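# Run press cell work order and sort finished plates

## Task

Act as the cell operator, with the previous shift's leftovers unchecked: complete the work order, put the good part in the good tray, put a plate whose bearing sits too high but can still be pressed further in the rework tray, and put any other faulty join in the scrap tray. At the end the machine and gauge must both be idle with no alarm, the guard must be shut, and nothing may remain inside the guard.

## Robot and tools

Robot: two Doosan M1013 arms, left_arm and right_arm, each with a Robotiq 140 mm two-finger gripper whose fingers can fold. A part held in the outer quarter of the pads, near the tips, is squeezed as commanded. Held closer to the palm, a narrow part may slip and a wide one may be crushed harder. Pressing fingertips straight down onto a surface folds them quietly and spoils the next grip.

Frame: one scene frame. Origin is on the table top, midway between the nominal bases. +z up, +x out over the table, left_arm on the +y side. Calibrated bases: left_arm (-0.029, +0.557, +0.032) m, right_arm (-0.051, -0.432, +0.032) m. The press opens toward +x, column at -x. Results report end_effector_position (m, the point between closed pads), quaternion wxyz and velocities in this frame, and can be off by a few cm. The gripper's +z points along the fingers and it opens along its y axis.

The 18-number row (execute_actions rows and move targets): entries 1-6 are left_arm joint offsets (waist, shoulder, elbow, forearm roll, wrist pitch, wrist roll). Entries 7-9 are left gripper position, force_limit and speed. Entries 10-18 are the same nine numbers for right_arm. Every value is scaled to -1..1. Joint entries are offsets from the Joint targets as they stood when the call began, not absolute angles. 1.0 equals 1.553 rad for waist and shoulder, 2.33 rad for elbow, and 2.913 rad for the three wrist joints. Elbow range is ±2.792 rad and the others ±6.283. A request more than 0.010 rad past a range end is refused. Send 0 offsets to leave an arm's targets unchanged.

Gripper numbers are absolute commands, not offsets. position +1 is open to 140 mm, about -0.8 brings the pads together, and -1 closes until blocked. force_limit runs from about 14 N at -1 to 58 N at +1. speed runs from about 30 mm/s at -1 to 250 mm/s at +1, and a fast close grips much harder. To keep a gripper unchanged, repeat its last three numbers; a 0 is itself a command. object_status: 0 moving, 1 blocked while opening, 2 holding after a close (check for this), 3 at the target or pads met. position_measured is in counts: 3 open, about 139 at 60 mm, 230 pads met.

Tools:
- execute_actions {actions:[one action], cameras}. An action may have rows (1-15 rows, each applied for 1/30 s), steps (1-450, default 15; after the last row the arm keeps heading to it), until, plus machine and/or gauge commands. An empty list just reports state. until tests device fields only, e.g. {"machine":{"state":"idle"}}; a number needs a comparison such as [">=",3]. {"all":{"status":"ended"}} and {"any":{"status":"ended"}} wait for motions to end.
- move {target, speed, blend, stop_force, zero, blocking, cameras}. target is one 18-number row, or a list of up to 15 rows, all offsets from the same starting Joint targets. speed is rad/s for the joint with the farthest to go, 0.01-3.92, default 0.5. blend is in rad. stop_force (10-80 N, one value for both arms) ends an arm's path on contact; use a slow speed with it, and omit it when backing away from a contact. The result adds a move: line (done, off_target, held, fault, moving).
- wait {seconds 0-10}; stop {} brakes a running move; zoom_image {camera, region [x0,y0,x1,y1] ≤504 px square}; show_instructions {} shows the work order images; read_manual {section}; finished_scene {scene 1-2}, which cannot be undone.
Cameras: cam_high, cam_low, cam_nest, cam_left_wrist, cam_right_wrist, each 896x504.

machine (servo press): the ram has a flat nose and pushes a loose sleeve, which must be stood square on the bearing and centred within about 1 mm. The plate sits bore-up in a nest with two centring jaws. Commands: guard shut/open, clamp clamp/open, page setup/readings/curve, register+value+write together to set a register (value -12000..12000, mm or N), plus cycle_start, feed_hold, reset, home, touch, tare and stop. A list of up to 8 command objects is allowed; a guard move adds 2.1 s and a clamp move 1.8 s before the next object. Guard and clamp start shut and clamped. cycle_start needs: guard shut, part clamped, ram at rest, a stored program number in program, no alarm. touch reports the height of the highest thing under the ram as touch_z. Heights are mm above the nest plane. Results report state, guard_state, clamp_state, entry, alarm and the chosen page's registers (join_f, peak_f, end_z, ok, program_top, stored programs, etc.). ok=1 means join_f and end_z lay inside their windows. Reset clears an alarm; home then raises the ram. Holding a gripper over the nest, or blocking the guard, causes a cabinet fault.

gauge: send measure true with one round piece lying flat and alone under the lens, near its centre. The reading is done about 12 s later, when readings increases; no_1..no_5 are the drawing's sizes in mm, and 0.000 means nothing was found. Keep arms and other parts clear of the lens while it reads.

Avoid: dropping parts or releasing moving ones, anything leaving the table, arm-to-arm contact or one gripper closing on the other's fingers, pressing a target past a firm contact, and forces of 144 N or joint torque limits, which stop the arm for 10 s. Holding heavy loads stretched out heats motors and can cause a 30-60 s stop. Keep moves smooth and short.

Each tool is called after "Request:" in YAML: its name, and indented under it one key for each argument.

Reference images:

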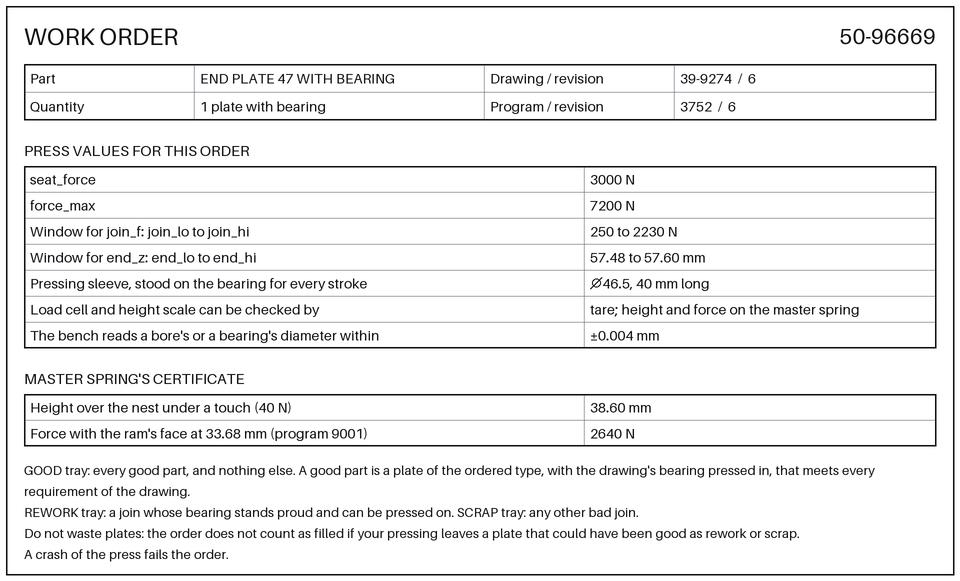

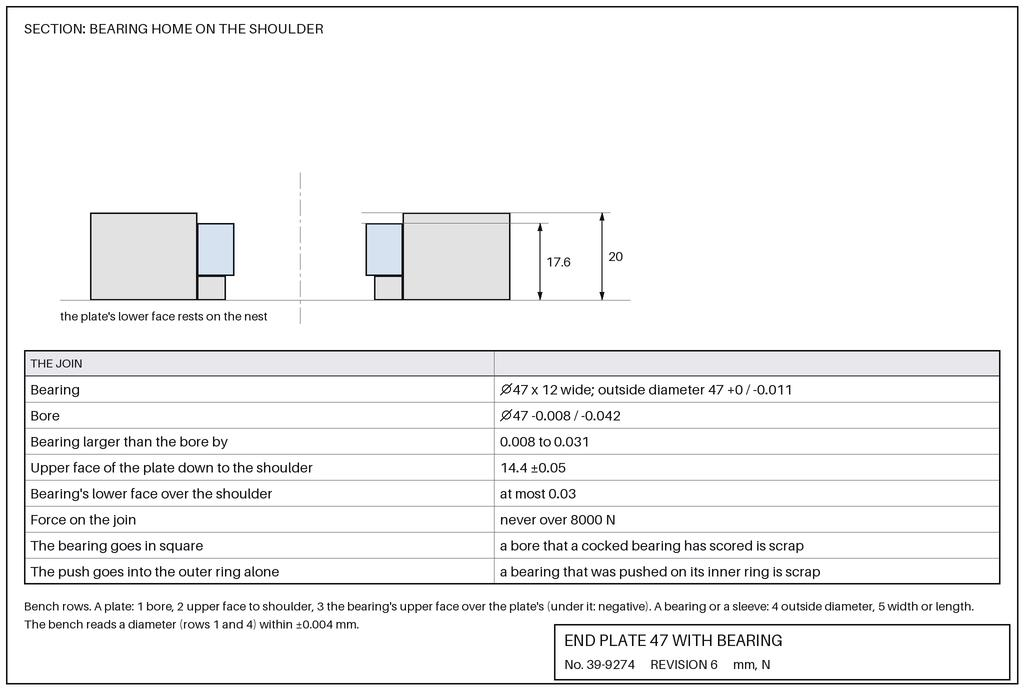

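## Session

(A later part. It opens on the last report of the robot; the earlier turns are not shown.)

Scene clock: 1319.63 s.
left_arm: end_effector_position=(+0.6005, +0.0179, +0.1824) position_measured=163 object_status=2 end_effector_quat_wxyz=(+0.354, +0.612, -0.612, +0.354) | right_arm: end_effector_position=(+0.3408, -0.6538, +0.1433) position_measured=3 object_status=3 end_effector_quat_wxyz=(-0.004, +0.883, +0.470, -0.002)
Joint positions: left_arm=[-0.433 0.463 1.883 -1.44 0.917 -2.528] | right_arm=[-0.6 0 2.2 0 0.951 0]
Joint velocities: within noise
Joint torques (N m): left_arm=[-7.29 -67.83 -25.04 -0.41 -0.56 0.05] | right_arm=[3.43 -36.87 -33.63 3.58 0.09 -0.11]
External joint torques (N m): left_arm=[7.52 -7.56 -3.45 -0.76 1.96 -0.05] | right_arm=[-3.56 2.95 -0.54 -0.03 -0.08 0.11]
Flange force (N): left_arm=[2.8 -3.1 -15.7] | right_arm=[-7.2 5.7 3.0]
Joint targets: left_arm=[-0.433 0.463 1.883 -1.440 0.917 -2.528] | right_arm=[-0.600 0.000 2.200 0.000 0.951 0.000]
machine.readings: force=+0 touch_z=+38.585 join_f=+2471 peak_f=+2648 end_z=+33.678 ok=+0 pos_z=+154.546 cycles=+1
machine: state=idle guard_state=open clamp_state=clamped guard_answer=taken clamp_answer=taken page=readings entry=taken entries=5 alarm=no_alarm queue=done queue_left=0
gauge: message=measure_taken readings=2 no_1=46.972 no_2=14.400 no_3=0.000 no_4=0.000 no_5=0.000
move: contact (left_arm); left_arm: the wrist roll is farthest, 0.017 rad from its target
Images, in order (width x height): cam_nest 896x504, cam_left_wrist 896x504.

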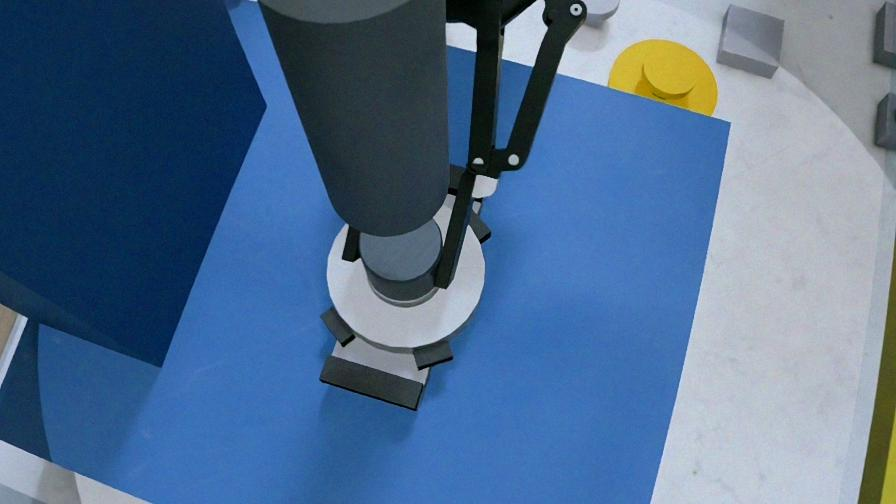

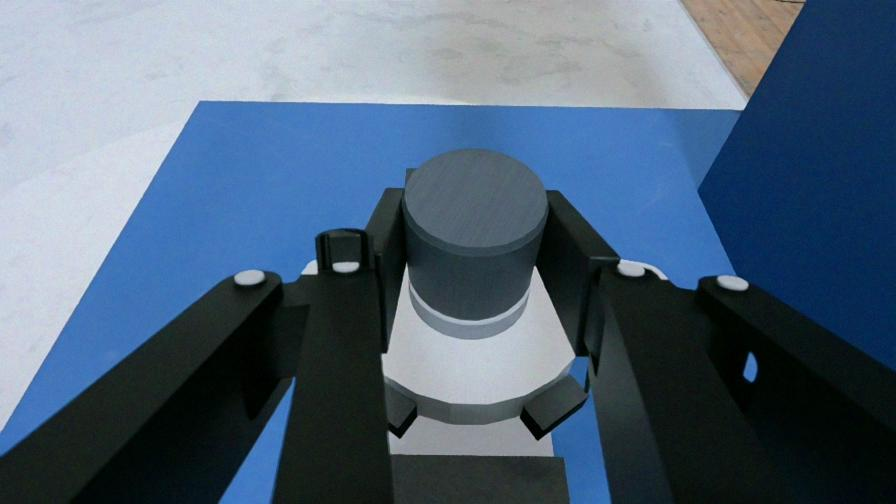

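Request:
move:
  target:
    - [0,-0.00076,-0.00021,0.00044,0.00008,-0.00072,-1,0,-1,0,0,0,0,0,0,1,1,1]
    - [0.00035,-0.00088,-0.00008,0.00051,0.0002,-0.00065,-1,0,-1,0,0,0,0,0,0,1,1,1]
  speed: 0.02
  cameras: []

Request:
move:
  target: [0,0.003,0.00085,-0.00173,-0.0003,0.00284,-1,0,-1,0,0,0,0,0,0,1,1,1]
  speed: 0.012
  stop_force: 10
  cameras: ["cam_left_wrist","cam_nest"]

Request:
zoom_image:
  camera: "cam_left_wrist"
  region: [390, 230, 550, 350]

Request:
zoom_image:
  camera: "cam_nest"
  region: [350, 230, 460, 320]

Scene clock: 1341.10 s.
left_arm: end_effector_position=(+0.6005, +0.0183, +0.1834) position_measured=163 object_status=2 end_effector_quat_wxyz=(+0.354, +0.612, -0.612, +0.354) | right_arm: end_effector_position=(+0.3408, -0.6538, +0.1433) position_measured=3 object_status=3 end_effector_quat_wxyz=(-0.004, +0.883, +0.470, -0.002)
Joint positions: left_arm=[-0.433 0.462 1.883 -1.438 0.918 -2.53] | right_arm=[-0.6 0 2.2 0 0.951 0]
Joint velocities: within noise
Joint torques (N m): left_arm=[-2.15 -82.73 -30.49 -2.4 2.33 0.07] | right_arm=[3.02 -37.02 -33.69 3.56 0.08 -0.02]
External joint torques (N m): left_arm=[2.21 7.67 1.93 1.23 -0.93 -0.07] | right_arm=[-2.98 3.06 -0.46 0 -0.07 0.02]
Flange force (N): left_arm=[-7.8 -7.1 3.5] | right_arm=[-6.1 5.7 3.2]
Joint targets: left_arm=[-0.433 0.462 1.883 -1.438 0.918 -2.530] | right_arm=[-0.600 0.000 2.200 0.000 0.951 0.000]
machine.readings: force=+0 touch_z=+38.585 join_f=+2471 peak_f=+2648 end_z=+33.678 ok=+0 pos_z=+154.546 cycles=+1
machine: state=idle guard_state=open clamp_state=clamped guard_answer=taken clamp_answer=taken page=readings entry=taken entries=5 alarm=no_alarm queue=done queue_left=0
gauge: message=measure_taken readings=2 no_1=46.972 no_2=14.400 no_3=0.000 no_4=0.000 no_5=0.000
move: done
No camera images: "cameras" was empty.

Scene clock: 1341.90 s.
left_arm: end_effector_position=(+0.6006, +0.0183, +0.1824) position_measured=163 object_status=2 end_effector_quat_wxyz=(+0.354, +0.612, -0.612, +0.354) | right_arm: end_effector_position=(+0.3408, -0.6538, +0.1433) position_measured=3 object_status=3 end_effector_quat_wxyz=(-0.004, +0.883, +0.470, -0.002)
Joint positions: left_arm=[-0.433 0.463 1.883 -1.44 0.918 -2.527] | right_arm=[-0.6 0 2.2 0 0.951 0]
Joint velocities: within noise
Joint torques (N m): left_arm=[-4.65 -69.08 -25.34 -0.54 -0.89 0.05] | right_arm=[3.35 -37.1 -33.57 3.6 0.02 -0.04]
External joint torques (N m): left_arm=[4.75 -6.06 -3.07 -0.63 2.3 -0.05] | right_arm=[-3.43 3.1 -0.59 -0.05 0 0.04]
Flange force (N): left_arm=[3.2 -2.6 -11.6] | right_arm=[-7.0 6.0 3.0]
Joint targets: left_arm=[-0.433 0.463 1.883 -1.440 0.918 -2.527] | right_arm=[-0.600 0.000 2.200 0.000 0.951 0.000]
machine.readings: force=+0 touch_z=+38.585 join_f=+2471 peak_f=+2648 end_z=+33.678 ok=+0 pos_z=+154.546 cycles=+1
machine: state=idle guard_state=open clamp_state=clamped guard_answer=taken clamp_answer=taken page=readings entry=taken entries=5 alarm=no_alarm queue=done queue_left=0
gauge: message=measure_taken readings=2 no_1=46.972 no_2=14.400 no_3=0.000 no_4=0.000 no_5=0.000
move: contact (left_arm)
Images, in order (width x height): cam_nest 896x504, cam_left_wrist 896x504.

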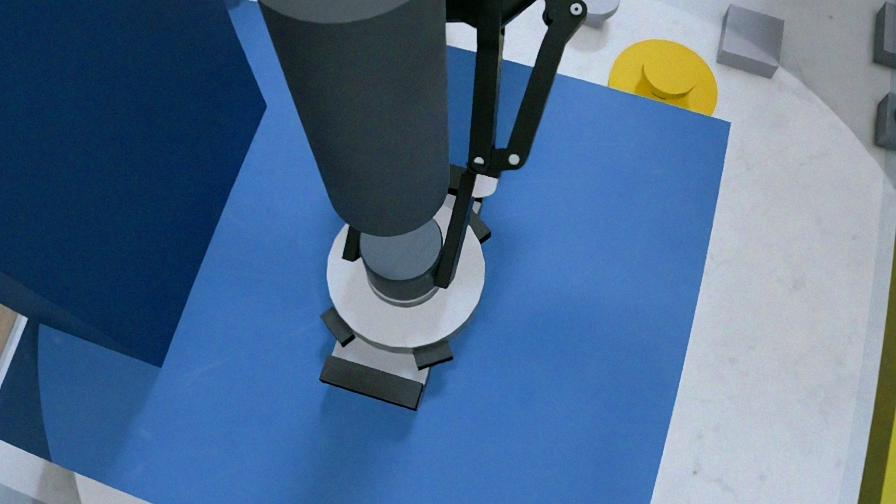

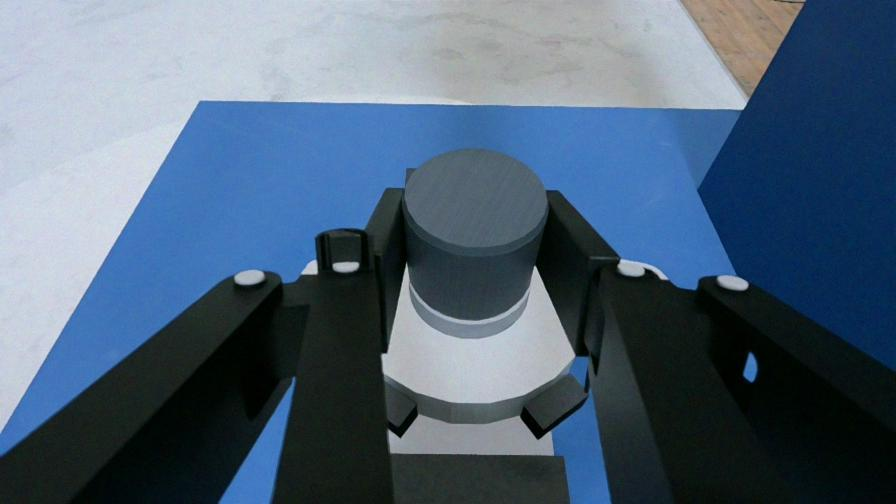

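Scaled by 3.150.

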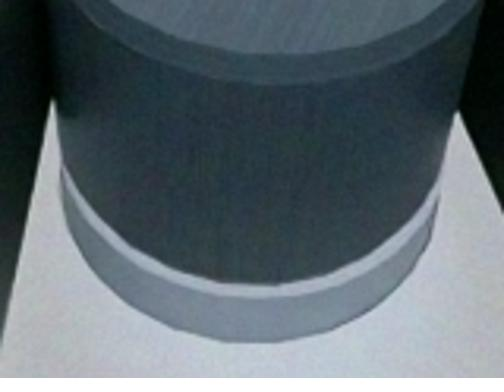

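Scaled by 4.582.

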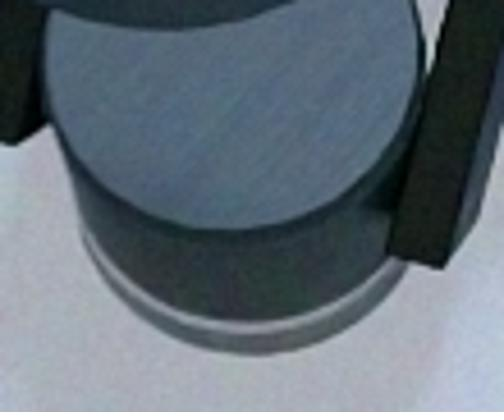

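Request:
move:
  target: [0,0,0,0,0,0,0.12,0,-1,0,0,0,0,0,0,1,1,1]
  cameras: ["cam_nest","cam_left_wrist"]

Request:
zoom_image:
  camera: "cam_left_wrist"
  region: [390, 130, 550, 350]

Request:
zoom_image:
  camera: "cam_nest"
  region: [350, 230, 460, 320]

Scene clock: 1350.27 s.
left_arm: end_effector_position=(+0.6006, +0.0182, +0.1824) position_measured=114 object_status=0 end_effector_quat_wxyz=(+0.354, +0.612, -0.612, +0.354) | right_arm: end_effector_position=(+0.3408, -0.6538, +0.1433) position_measured=3 object_status=3 end_effector_quat_wxyz=(-0.004, +0.883, +0.470, -0.002)
Joint positions: left_arm=[-0.433 0.463 1.883 -1.44 0.918 -2.527] | right_arm=[-0.6 0 2.2 0 0.951 0]
Joint velocities: within noise
Joint torques (N m): left_arm=[-2.52 -78.37 -27.76 -1.31 1.31 0.06] | right_arm=[3.67 -36.82 -33.65 3.61 0.09 -0.06]
External joint torques (N m): left_arm=[2.75 2.81 -0.78 0.14 0.1 -0.06] | right_arm=[-3.63 2.72 -0.47 -0.06 -0.07 0.06]
Flange force (N): left_arm=[-3.3 -6.6 -0.4] | right_arm=[-7.5 5.2 2.8]
Joint targets: left_arm=[-0.433 0.463 1.883 -1.440 0.918 -2.527] | right_arm=[-0.600 0.000 2.200 0.000 0.951 0.000]
machine.readings: force=+0 touch_z=+38.585 join_f=+2471 peak_f=+2648 end_z=+33.678 ok=+0 pos_z=+154.546 cycles=+1
machine: state=idle guard_state=open clamp_state=clamped guard_answer=taken clamp_answer=taken page=readings entry=taken entries=5 alarm=no_alarm queue=done queue_left=0
gauge: message=measure_taken readings=2 no_1=46.972 no_2=14.400 no_3=0.000 no_4=0.000 no_5=0.000
move: done
Images, in order (width x height): cam_nest 896x504, cam_left_wrist 896x504.

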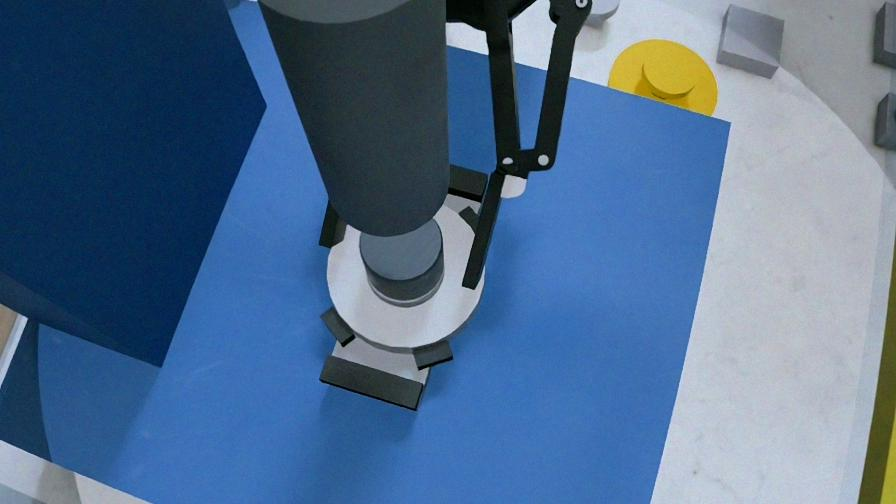

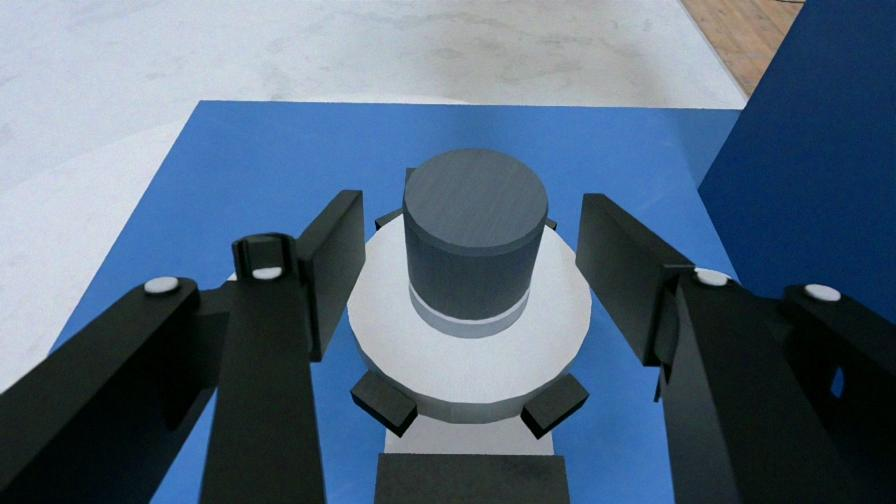

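Scaled by 2.291.

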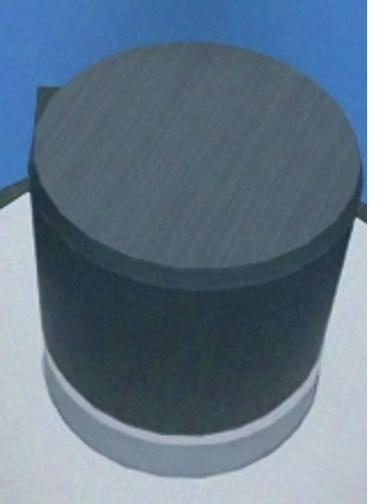

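Scaled by 4.582.

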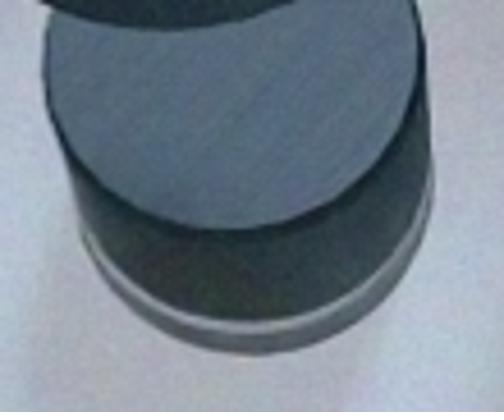

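Request:
move:
  target:
    - [0,-0.0135,-0.0043,0.0082,0.0010,-0.0137,0.12,0,-1,0,0,0,0,0,0,1,1,1]
    - [0.0643,-0.0377,0.0144,0.0272,0.0257,-0.0057,0.12,0,-1,0,0,0,0,0,0,1,1,1]
    - [0.2435,-0.1180,0.0021,0.0999,0.1126,-0.0350,0.12,0,-1,0,0,0,0,0,0,1,1,1]
  speed: [0.05,0.2,0.5]
  blend: [0.005,0.05,0]
  cameras: []

Request:
execute_actions:
  actions:
    - {"machine":[{"guard":"shut"},{"touch":true}],"steps":450,"until":{"all":{"status":"ended"}}}
  cameras: ["cam_nest"]

Request:
zoom_image:
  camera: "cam_nest"
  region: [350, 230, 460, 320]

Scene clock: 1367.10 s.
left_arm: end_effector_position=(+0.6064, +0.2706, +0.3002) position_measured=114 object_status=3 end_effector_quat_wxyz=(+0.353, +0.613, -0.612, +0.354) | right_arm: end_effector_position=(+0.3408, -0.6538, +0.1433) position_measured=3 object_status=3 end_effector_quat_wxyz=(-0.004, +0.883, +0.470, -0.002)
Joint positions: left_arm=[-0.055 0.28 1.888 -1.149 1.246 -2.629] | right_arm=[-0.6 0 2.2 0 0.951 0]
Joint velocities: within noise
Joint torques (N m): left_arm=[-3.17 -63.81 -32.23 -0.58 1.37 0.11] | right_arm=[3.49 -37 -33.55 3.59 0.08 -0.06]
External joint torques (N m): left_arm=[3.16 1.93 -0.92 0.05 -0.19 -0.11] | right_arm=[-3.35 2.51 -0.58 -0.04 -0.06 0.06]
Flange force (N): left_arm=[-3.2 -4.8 -3.6] | right_arm=[-6.9 5.0 2.4]
Joint targets: left_arm=[-0.054 0.280 1.888 -1.149 1.246 -2.629] | right_arm=[-0.600 0.000 2.200 0.000 0.951 0.000]
machine.readings: force=+0 touch_z=+38.585 join_f=+2471 peak_f=+2648 end_z=+33.678 ok=+0 pos_z=+154.546 cycles=+1
machine: state=idle guard_state=open clamp_state=clamped guard_answer=taken clamp_answer=taken page=readings entry=taken entries=5 alarm=no_alarm queue=done queue_left=0
gauge: message=measure_taken readings=2 no_1=46.972 no_2=14.400 no_3=0.000 no_4=0.000 no_5=0.000
move: done; blend cut to 0.0499 rad at target 2
No camera images: "cameras" was empty.

Scene clock: 1377.33 s.
left_arm: end_effector_position=(+0.6064, +0.2707, +0.3003) position_measured=114 object_status=3 end_effector_quat_wxyz=(+0.353, +0.613, -0.612, +0.354) | right_arm: end_effector_position=(+0.3408, -0.6538, +0.1433) position_measured=3 object_status=3 end_effector_quat_wxyz=(-0.004, +0.883, +0.470, -0.002)
Joint positions: left_arm=[-0.054 0.28 1.888 -1.149 1.246 -2.629] | right_arm=[-0.6 0 2.2 0 0.951 0]
Joint velocities: within noise
Joint torques (N m): left_arm=[-2.61 -64.45 -32.19 -0.72 1.14 0.13] | right_arm=[3.12 -36.86 -33.76 3.62 0.04 -0.08]
External joint torques (N m): left_arm=[2.67 2.46 -1.05 0.19 0.05 -0.13] | right_arm=[-3.06 3 -0.36 -0.07 -0.02 0.08]
Flange force (N): left_arm=[-3.1 -5.8 -3.2] | right_arm=[-6.2 5.4 3.2]
Joint targets: left_arm=[-0.054 0.280 1.888 -1.149 1.246 -2.629] | right_arm=[-0.600 0.000 2.200 0.000 0.951 0.000]
Tool commands: left_gripper/position=+0.12 left_gripper/force_limit=+0.0 left_gripper/speed=-1.0 right_gripper/position=+1.0 right_gripper/force_limit=+1.0 right_gripper/speed=+1.0
machine.readings: force=+0 touch_z=+69.783 join_f=+2471 peak_f=+2648 end_z=+33.678 ok=+0 pos_z=+154.546 cycles=+1
machine: state=idle guard_state=shut clamp_state=clamped guard_answer=taken clamp_answer=taken page=readings entry=taken entries=6 alarm=no_alarm queue=done queue_left=0
gauge: message=measure_taken readings=2 no_1=46.972 no_2=14.400 no_3=0.000 no_4=0.000 no_5=0.000
Images, in order (width x height): cam_nest 896x504.

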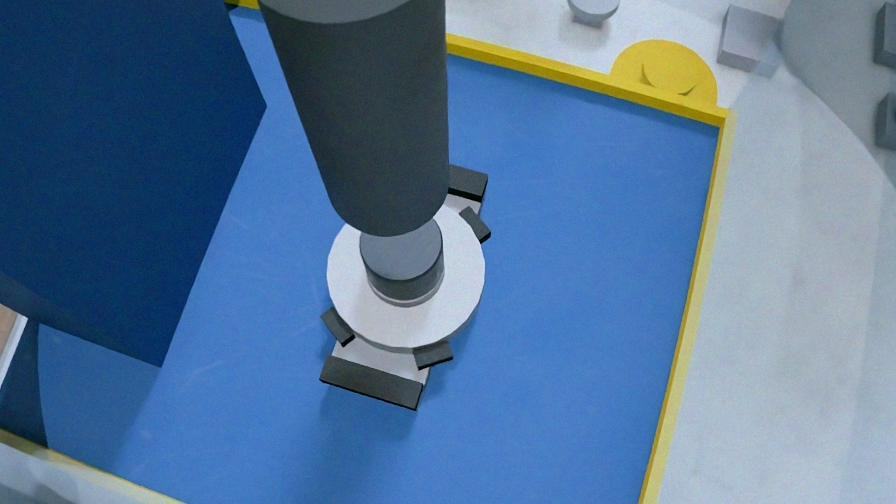

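Scaled by 4.582.

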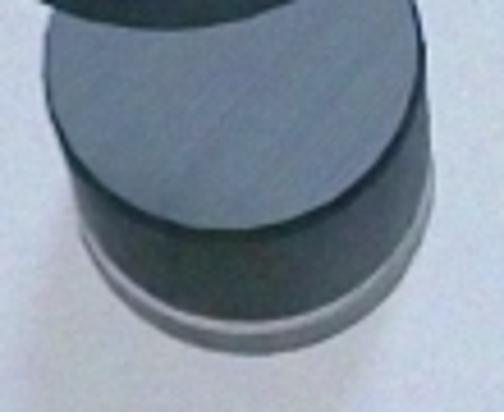

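Request:
execute_actions:
  actions:
    - {"machine":{"cycle_start":true},"steps":450,"until":{"all":{"status":"ended"}}}
  cameras: ["cam_nest"]

Request:
execute_actions:
  actions:
    - {"machine":{"page":"curve"},"steps":1}
  cameras: []

Scene clock: 1387.07 s.
left_arm: end_effector_position=(+0.6064, +0.2707, +0.3003) position_measured=114 object_status=3 end_effector_quat_wxyz=(+0.353, +0.613, -0.612, +0.354) | right_arm: end_effector_position=(+0.3408, -0.6538, +0.1433) position_measured=3 object_status=3 end_effector_quat_wxyz=(-0.004, +0.883, +0.470, -0.002)
Joint positions: left_arm=[-0.054 0.28 1.888 -1.149 1.246 -2.629] | right_arm=[-0.6 0 2.2 0 0.951 0]
Joint velocities: within noise
Joint torques (N m): left_arm=[-2.45 -64.56 -32.2 -0.7 1.16 0.1] | right_arm=[3.4 -36.71 -33.65 3.62 0.01 -0.07]
External joint torques (N m): left_arm=[2.52 2.26 -1.06 0.17 0.04 -0.1] | right_arm=[-3.3 2.77 -0.49 -0.06 0 0.07]
Flange force (N): left_arm=[-2.9 -5.5 -3.1] | right_arm=[-6.8 5.3 2.7]
Joint targets: left_arm=[-0.054 0.280 1.888 -1.149 1.246 -2.629] | right_arm=[-0.600 0.000 2.200 0.000 0.951 0.000]
Tool commands: left_gripper/position=+0.12 left_gripper/force_limit=+0.0 left_gripper/speed=-1.0 right_gripper/position=+1.0 right_gripper/force_limit=+1.0 right_gripper/speed=+1.0
machine.readings: force=+0 touch_z=+69.783 join_f=+1032 peak_f=+3389 end_z=+57.536 ok=+1 pos_z=+154.546 cycles=+2
machine: state=done guard_state=shut clamp_state=clamped guard_answer=taken clamp_answer=taken page=readings entry=taken entries=7 alarm=no_alarm queue=done queue_left=0
gauge: message=measure_taken readings=2 no_1=46.972 no_2=14.400 no_3=0.000 no_4=0.000 no_5=0.000
Images, in order (width x height): cam_nest 896x504.

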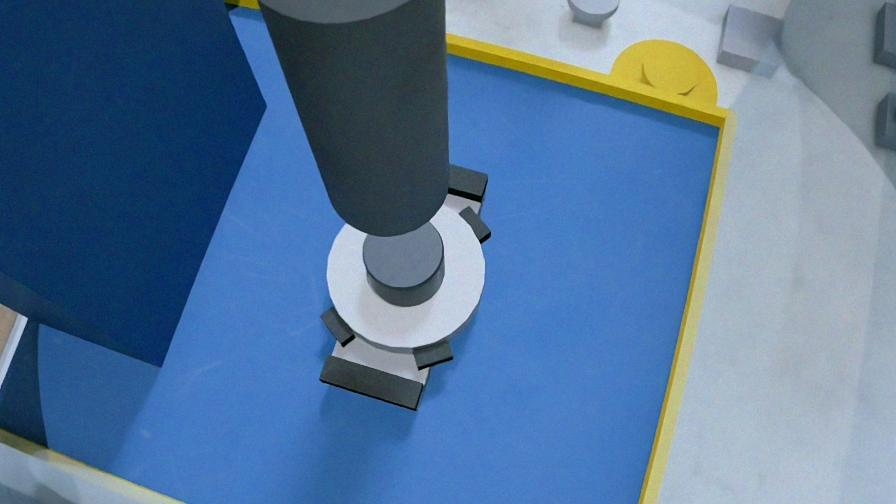

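Scene clock: 1387.30 s.
left_arm: end_effector_position=(+0.6064, +0.2707, +0.3003) position_measured=114 object_status=3 end_effector_quat_wxyz=(+0.353, +0.613, -0.612, +0.354) | right_arm: end_effector_position=(+0.3408, -0.6538, +0.1433) position_measured=3 object_status=3 end_effector_quat_wxyz=(-0.004, +0.883, +0.470, -0.002)
Joint positions: left_arm=[-0.054 0.28 1.888 -1.149 1.246 -2.629] | right_arm=[-0.6 0 2.2 0 0.951 0]
Joint velocities: within noise
Joint torques (N m): left_arm=[-2.47 -64.37 -32.2 -0.69 1.13 0.08] | right_arm=[3.45 -36.83 -33.62 3.67 0 -0.03]
External joint torques (N m): left_arm=[2.42 2.63 -1 0.15 0.05 -0.08] | right_arm=[-3.28 2.55 -0.53 -0.11 0.02 0.03]
Flange force (N): left_arm=[-3.2 -5.9 -2.7] | right_arm=[-6.8 5.0 2.4]
Joint targets: left_arm=[-0.054 0.280 1.888 -1.149 1.246 -2.629] | right_arm=[-0.600 0.000 2.200 0.000 0.951 0.000]
Tool commands: left_gripper/position=+0.12 left_gripper/force_limit=+0.0 left_gripper/speed=-1.0 right_gripper/position=+1.0 right_gripper/force_limit=+1.0 right_gripper/speed=+1.0
machine.curve: curve1_z=+71.200 curve1_f=+1 curve2_z=+69.257 curve2_f=+96 curve3_z=+67.314 curve3_f=+265 curve4_z=+65.371 curve4_f=+449 curve5_z=+63.429 curve5_f=+634 curve6_z=+61.486 curve6_f=+822 curve7_z=+59.543 curve7_f=+1019 curve8_z=+57.600 curve8_f=+1007
machine: state=done guard_state=shut clamp_state=clamped guard_answer=taken clamp_answer=taken page=curve entry=taken entries=7 alarm=no_alarm queue=done queue_left=0
gauge: message=measure_taken readings=2 no_1=46.972 no_2=14.400 no_3=0.000 no_4=0.000 no_5=0.000
No camera images: "cameras" was empty.

Request:
execute_actions:
  actions:
    - {"machine":[{"page":"readings"},{"guard":"open"}],"steps":120,"until":{"all":{"status":"ended"}}}
  cameras: []

Request:
move:
  target:
    - [-0.1798,0.0801,0.0122,-0.0727,-0.0870,0.0293,0.12,0,-1,0,0,0,0,0,0,1,1,1]
    - [-0.2440,0.1043,-0.0064,-0.0917,-0.1116,0.0213,0.12,0,-1,0,0,0,0,0,0,1,1,1]
    - [-0.2440,0.1258,0.0001,-0.1045,-0.1134,0.0425,0.12,0,-1,0,0,0,0,0,0,1,1,1]
  speed: [0.5,0.2,0.06]
  blend: [0.03,0.005,0]
  cameras: ["cam_left_wrist","cam_nest"]

Scene clock: 1421.10 s.
left_arm: end_effector_position=(+0.6064, +0.2707, +0.3003) position_measured=114 object_status=3 end_effector_quat_wxyz=(+0.353, +0.613, -0.612, +0.354) | right_arm: end_effector_position=(+0.3408, -0.6538, +0.1433) position_measured=3 object_status=3 end_effector_quat_wxyz=(-0.004, +0.883, +0.470, -0.002)
Joint positions: left_arm=[-0.054 0.28 1.888 -1.149 1.246 -2.629] | right_arm=[-0.6 0 2.2 0 0.951 0]
Joint velocities: within noise
Joint torques (N m): left_arm=[-2.74 -64.5 -32.21 -0.68 1.16 0.1] | right_arm=[3.52 -36.93 -33.7 3.65 0.12 -0.03]
External joint torques (N m): left_arm=[2.78 2.26 -1.07 0.14 0.04 -0.11] | right_arm=[-3.35 2.8 -0.43 -0.09 -0.1 0.03]
Flange force (N): left_arm=[-3.1 -5.6 -3.4] | right_arm=[-7.0 5.2 3.0]
Joint targets: left_arm=[-0.054 0.280 1.888 -1.149 1.246 -2.629] | right_arm=[-0.600 0.000 2.200 0.000 0.951 0.000]
Tool commands: left_gripper/position=+0.12 left_gripper/force_limit=+0.0 left_gripper/speed=-1.0 right_gripper/position=+1.0 right_gripper/force_limit=+1.0 right_gripper/speed=+1.0
machine.readings: force=+0 touch_z=+69.783 join_f=+1032 peak_f=+3389 end_z=+57.536 ok=+1 pos_z=+154.546 cycles=+2
machine: state=done guard_state=open clamp_state=clamped guard_answer=taken clamp_answer=taken page=readings entry=taken entries=7 alarm=no_alarm queue=done queue_left=0
gauge: message=measure_taken readings=2 no_1=46.972 no_2=14.400 no_3=0.000 no_4=0.000 no_5=0.000
No camera images: "cameras" was empty.

Scene clock: 1423.53 s.
left_arm: end_effector_position=(+0.6002, +0.0178, +0.1722) position_measured=114 object_status=3 end_effector_quat_wxyz=(+0.354, +0.612, -0.612, +0.354) | right_arm: end_effector_position=(+0.3408, -0.6538, +0.1433) position_measured=3 object_status=3 end_effector_quat_wxyz=(-0.004, +0.883, +0.470, -0.002)
Joint positions: left_arm=[-0.433 0.475 1.888 -1.454 0.915 -2.505] | right_arm=[-0.6 0 2.2 0 0.951 0]
Joint velocities: within noise
Joint torques (N m): left_arm=[-2.87 -78.67 -27.32 -1.26 1.4 0.12] | right_arm=[3.34 -37.09 -33.92 3.64 0.04 -0.09]
External joint torques (N m): left_arm=[3.11 2.31 -0.67 0.06 0.05 -0.12] | right_arm=[-3.25 3.07 -0.24 -0.09 -0.03 0.09]
Flange force (N): left_arm=[-3.2 -6.0 -1.2] | right_arm=[-6.6 5.4 3.4]
Joint targets: left_arm=[-0.433 0.475 1.888 -1.454 0.915 -2.505] | right_arm=[-0.600 0.000 2.200 0.000 0.951 0.000]
machine.readings: force=+0 touch_z=+69.783 join_f=+1032 peak_f=+3389 end_z=+57.536 ok=+1 pos_z=+154.546 cycles=+2
machine: state=done guard_state=open clamp_state=clamped guard_answer=taken clamp_answer=taken page=readings entry=taken entries=7 alarm=no_alarm queue=done queue_left=0
gauge: message=measure_taken readings=2 no_1=46.972 no_2=14.400 no_3=0.000 no_4=0.000 no_5=0.000
move: done
Images, in order (width x height): cam_nest 896x504, cam_left_wrist 896x504.

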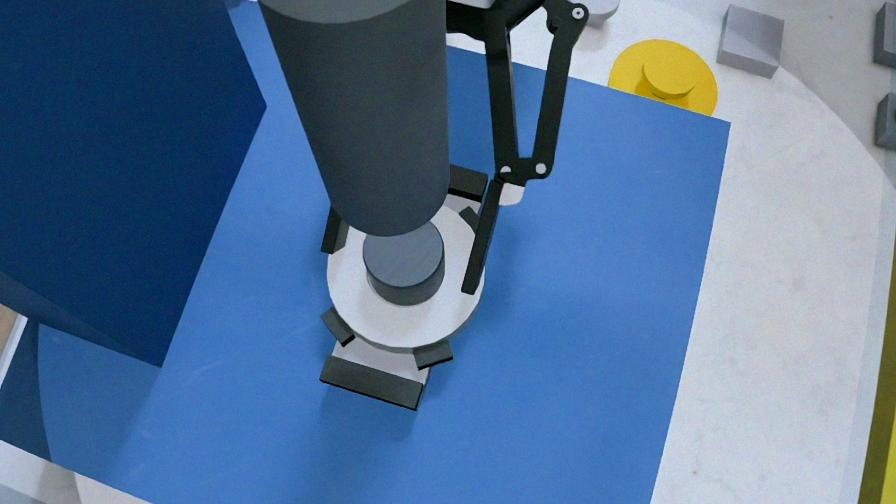

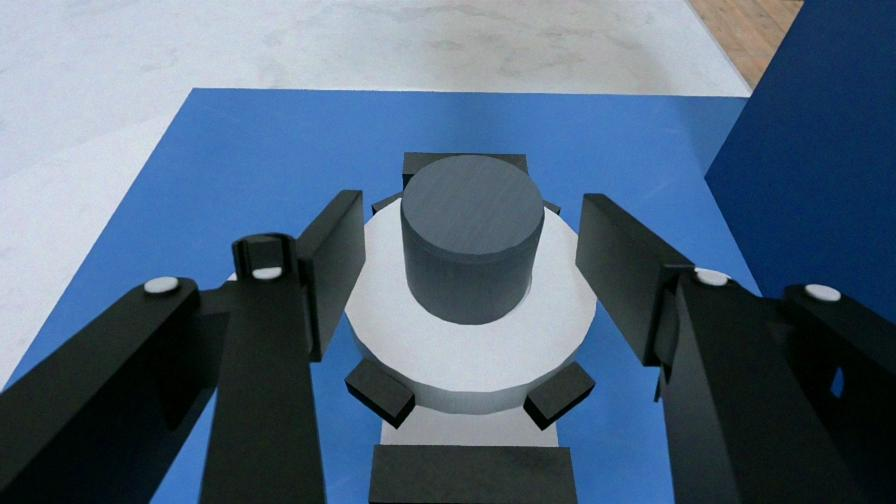

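Request:
move:
  target: [0,0,0,0,0,0,-1,0,-1,0,0,0,0,0,0,1,1,1]
  cameras: []

Request:
wait:
  seconds: 1.3
  cameras: []

Request:
move:
  target:
    - [0,-0.0212,-0.0064,0.0130,0.0021,-0.0213,-1,0,-1,0,0,0,0,0,0,1,1,1]
    - [0.0643,-0.0455,0.0122,0.0320,0.0267,-0.0133,-1,0,-1,0,0,0,0,0,0,1,1,1]
    - [0.2435,-0.1258,0,0.1047,0.1137,-0.0425,-1,0,-1,0,0,0,0,0,0,1,1,1]
    - [0.2343,0.0404,0.0356,0.0562,0.0697,0.0750,-1,0,-1,0,0,0,0,0,0,1,1,1]
  speed: [0.06,0.3,0.5,0.3]
  blend: [0.005,0.05,0.05,0]
  cameras: ["cam_left_wrist","cam_nest"]

Scene clock: 1440.27 s.
left_arm: end_effector_position=(+0.6002, +0.0178, +0.1722) position_measured=163 object_status=0 end_effector_quat_wxyz=(+0.354, +0.612, -0.612, +0.354) | right_arm: end_effector_position=(+0.3408, -0.6538, +0.1433) position_measured=3 object_status=3 end_effector_quat_wxyz=(-0.004, +0.883, +0.470, -0.002)
Joint positions: left_arm=[-0.433 0.475 1.888 -1.454 0.915 -2.505] | right_arm=[-0.6 0 2.2 0 0.951 0]
Joint velocities: within noise
Joint torques (N m): left_arm=[-2.35 -75.54 -25.61 -0.73 0.56 0.06] | right_arm=[3.51 -36.79 -33.63 3.55 0.1 -0.05]
External joint torques (N m): left_arm=[2.47 -0.49 -2.37 -0.48 0.89 -0.06] | right_arm=[-3.48 2.76 -0.55 0.01 -0.08 0.05]
Flange force (N): left_arm=[0.1 -5.5 -2.6] | right_arm=[-7.2 5.4 2.8]
Joint targets: left_arm=[-0.433 0.475 1.888 -1.454 0.915 -2.505] | right_arm=[-0.600 0.000 2.200 0.000 0.951 0.000]
machine.readings: force=+0 touch_z=+69.783 join_f=+1032 peak_f=+3389 end_z=+57.536 ok=+1 pos_z=+154.546 cycles=+2
machine: state=done guard_state=open clamp_state=clamped guard_answer=taken clamp_answer=taken page=readings entry=taken entries=7 alarm=no_alarm queue=done queue_left=0
gauge: message=measure_taken readings=2 no_1=46.972 no_2=14.400 no_3=0.000 no_4=0.000 no_5=0.000
move: done
No camera images: "cameras" was empty.

Scene clock: 1441.57 s.
left_arm: end_effector_position=(+0.6002, +0.0178, +0.1722) position_measured=163 object_status=2 end_effector_quat_wxyz=(+0.354, +0.612, -0.612, +0.354) | right_arm: end_effector_position=(+0.3408, -0.6538, +0.1433) position_measured=3 object_status=3 end_effector_quat_wxyz=(-0.004, +0.883, +0.470, -0.002)
Joint positions: left_arm=[-0.433 0.475 1.888 -1.454 0.915 -2.505] | right_arm=[-0.6 0 2.2 0 0.951 0]
Joint velocities: within noise
Joint torques (N m): left_arm=[-1.95 -75.8 -25.91 -0.84 0.51 0.07] | right_arm=[3.32 -37.06 -33.73 3.55 0.1 -0.12]
External joint torques (N m): left_arm=[2.13 -0.69 -2.12 -0.37 0.96 -0.07] | right_arm=[-3.23 2.95 -0.38 0 -0.09 0.12]
Flange force (N): left_arm=[0.4 -4.8 -2.7] | right_arm=[-6.5 5.4 3.2]
Joint targets: left_arm=[-0.433 0.475 1.888 -1.454 0.915 -2.505] | right_arm=[-0.600 0.000 2.200 0.000 0.951 0.000]
Tool commands: left_gripper/position=-1.0 left_gripper/force_limit=+0.0 left_gripper/speed=-1.0 right_gripper/position=+1.0 right_gripper/force_limit=+1.0 right_gripper/speed=+1.0
machine.readings: force=+0 touch_z=+69.783 join_f=+1032 peak_f=+3389 end_z=+57.536 ok=+1 pos_z=+154.546 cycles=+2
machine: state=done guard_state=open clamp_state=clamped guard_answer=taken clamp_answer=taken page=readings entry=taken entries=7 alarm=no_alarm queue=done queue_left=0
gauge: message=measure_taken readings=2 no_1=46.972 no_2=14.400 no_3=0.000 no_4=0.000 no_5=0.000
wait: 1.30 s
No camera images: "cameras" was empty.

Scene clock: 1445.00 s.
left_arm: end_effector_position=(+0.6203, +0.2601, +0.1003) position_measured=163 object_status=2 end_effector_quat_wxyz=(+0.354, +0.612, -0.612, +0.353) | right_arm: end_effector_position=(+0.3408, -0.6538, +0.1433) position_measured=3 object_status=3 end_effector_quat_wxyz=(-0.004, +0.883, +0.470, -0.002)
Joint positions: left_arm=[-0.069 0.538 1.971 -1.29 1.118 -2.286] | right_arm=[-0.6 0 2.2 0 0.951 0]
Joint velocities: within noise
Joint torques (N m): left_arm=[-2.69 -81.84 -23.04 -1.83 3.02 0.24] | right_arm=[3.47 -37.02 -33.79 3.64 0.11 -0.08]
External joint torques (N m): left_arm=[2.71 6.18 0.97 1.1 -1.17 -0.24] | right_arm=[-3.51 2.97 -0.4 -0.09 -0.1 0.08]
Flange force (N): left_arm=[-9.3 -5.2 0.4] | right_arm=[-7.2 5.5 3.2]
Joint targets: left_arm=[-0.069 0.538 1.971 -1.290 1.118 -2.286] | right_arm=[-0.600 0.000 2.200 0.000 0.951 0.000]
machine.readings: force=+0 touch_z=+69.783 join_f=+1032 peak_f=+3389 end_z=+57.536 ok=+1 pos_z=+154.546 cycles=+2
machine: state=done guard_state=open clamp_state=clamped guard_answer=taken clamp_answer=taken page=readings entry=taken entries=7 alarm=no_alarm queue=done queue_left=0
gauge: message=measure_taken readings=2 no_1=46.972 no_2=14.400 no_3=0.000 no_4=0.000 no_5=0.000
move: done; blend cut to 0.0499 rad at target 2
Images, in order (width x height): cam_nest 896x504, cam_left_wrist 896x504.

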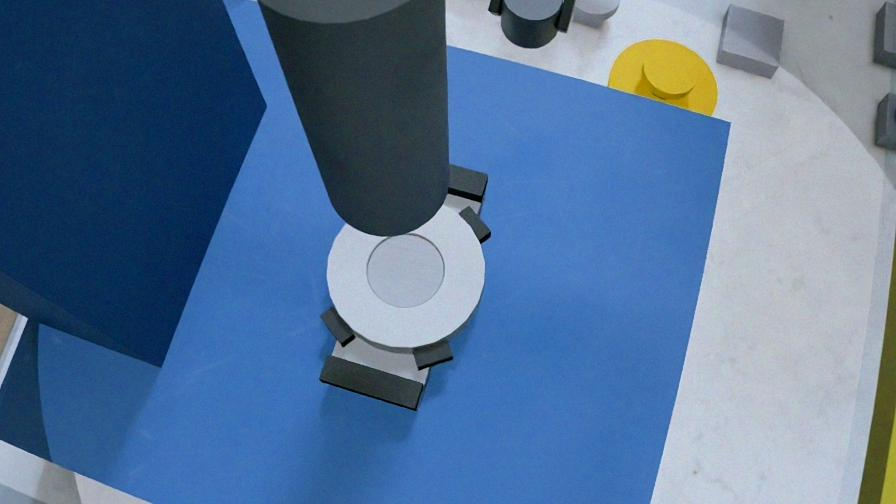

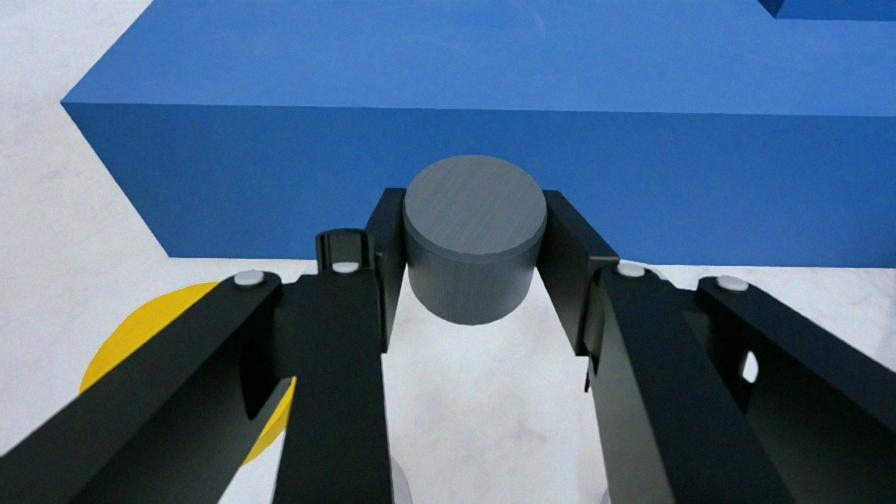

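Request:
move:
  target:
    - [0.0091,-0.1663,-0.0357,0.0484,0.0440,-0.1177,-1,0,-1,0,0,0,0,0,0,1,1,1]
    - [0.0663,-0.2923,0.1781,-0.6356,-0.2547,0.2455,-1,0,-1,0,0,0,0,0,0,1,1,1]
    - [0.0663,-0.0881,0.1296,-0.6356,-0.1848,0.2455,-1,0,-1,0,0,0,0,0,0,1,1,1]
  speed: [0.4,0.8,0.4]
  blend: [0.05,0.1,0]
  cameras: ["cam_left_wrist"]

Request:
move:
  target: [0,0.0781,0.0034,0,0.0452,0,-1,0,-1,0,0,0,0,0,0,1,1,1]
  speed: 0.05
  stop_force: 12
  cameras: ["cam_left_wrist"]

Scene clock: 1476.70 s.
left_arm: end_effector_position=(+0.7516, +0.6197, +0.0906) position_measured=163 object_status=2 end_effector_quat_wxyz=(-0.009, +0.866, +0.016, +0.500) | right_arm: end_effector_position=(+0.3408, -0.6538, +0.1433) position_measured=3 object_status=3 end_effector_quat_wxyz=(-0.004, +0.883, +0.470, -0.002)
Joint positions: left_arm=[0.034 0.401 2.273 -3.141 0.58 -1.571] | right_arm=[-0.6 0 2.2 0 0.951 0]
Joint velocities: within noise
Joint torques (N m): left_arm=[-2.99 -71.11 -23.96 -2.15 4.21 0.12] | right_arm=[3.74 -36.98 -33.68 3.6 0.07 -0.06]
External joint torques (N m): left_arm=[3.07 8.32 2.24 0.17 -1.75 -0.12] | right_arm=[-3.72 2.98 -0.47 -0.05 -0.06 0.06]
Flange force (N): left_arm=[-8.2 -7.3 10.9] | right_arm=[-7.7 5.6 3.1]
Joint targets: left_arm=[0.034 0.401 2.273 -3.141 0.580 -1.571] | right_arm=[-0.600 0.000 2.200 0.000 0.951 0.000]
machine.readings: force=+0 touch_z=+69.783 join_f=+1032 peak_f=+3389 end_z=+57.536 ok=+1 pos_z=+154.546 cycles=+2
machine: state=done guard_state=open clamp_state=clamped guard_answer=taken clamp_answer=taken page=readings entry=taken entries=7 alarm=no_alarm queue=done queue_left=0
gauge: message=measure_taken readings=2 no_1=46.972 no_2=14.400 no_3=0.000 no_4=0.000 no_5=0.000
move: done
Images, in order (width x height): cam_left_wrist 896x504.

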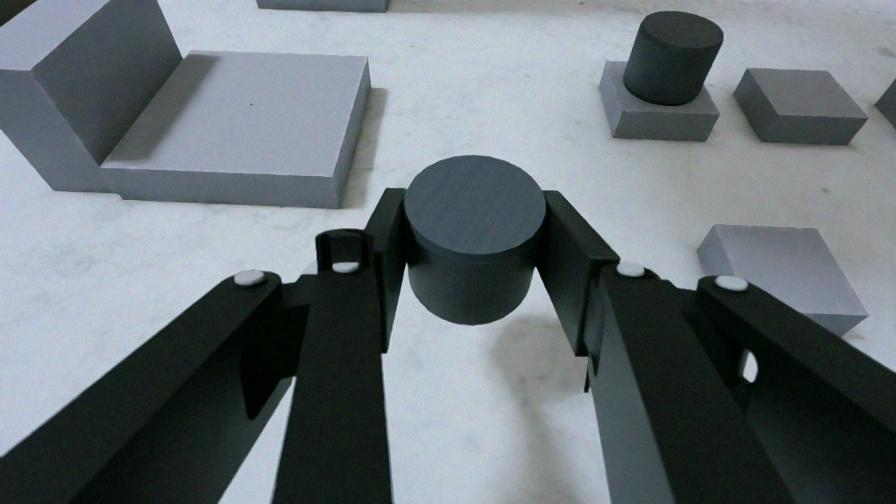

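Scene clock: 1479.97 s.
left_arm: end_effector_position=(+0.7533, +0.6197, +0.0337) position_measured=163 object_status=2 end_effector_quat_wxyz=(-0.009, +0.865, +0.016, +0.502) | right_arm: end_effector_position=(+0.3408, -0.6538, +0.1433) position_measured=3 object_status=3 end_effector_quat_wxyz=(-0.004, +0.883, +0.470, -0.002)
Joint positions: left_arm=[0.034 0.515 2.28 -3.141 0.704 -1.571] | right_arm=[-0.6 0 2.2 0 0.951 0]
Joint velocities: within noise
Joint torques (N m): left_arm=[-2.21 -47.18 -2.69 -1.93 -6.57 -0.16] | right_arm=[3.74 -36.79 -33.78 3.61 0.07 -0.04]
External joint torques (N m): left_arm=[2.34 -21.84 -14.4 0.42 9.05 0.16] | right_arm=[-3.79 2.71 -0.43 -0.05 -0.06 0.04]
Flange force (N): left_arm=[22.9 -5.8 -12.1] | right_arm=[-7.9 5.1 2.8]
Joint targets: left_arm=[0.034 0.515 2.280 -3.141 0.704 -1.571] | right_arm=[-0.600 0.000 2.200 0.000 0.951 0.000]
machine.readings: force=+0 touch_z=+69.783 join_f=+1032 peak_f=+3389 end_z=+57.536 ok=+1 pos_z=+154.546 cycles=+2
machine: state=done guard_state=open clamp_state=clamped guard_answer=taken clamp_answer=taken page=readings entry=taken entries=7 alarm=no_alarm queue=done queue_left=0
gauge: message=measure_taken readings=2 no_1=46.972 no_2=14.400 no_3=0.000 no_4=0.000 no_5=0.000
move: contact (left_arm)
Images, in order (width x height): cam_left_wrist 896x504.

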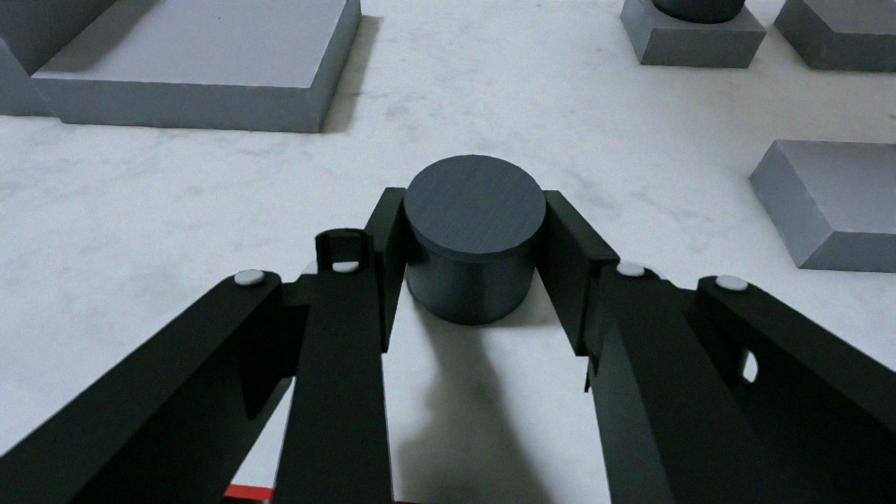

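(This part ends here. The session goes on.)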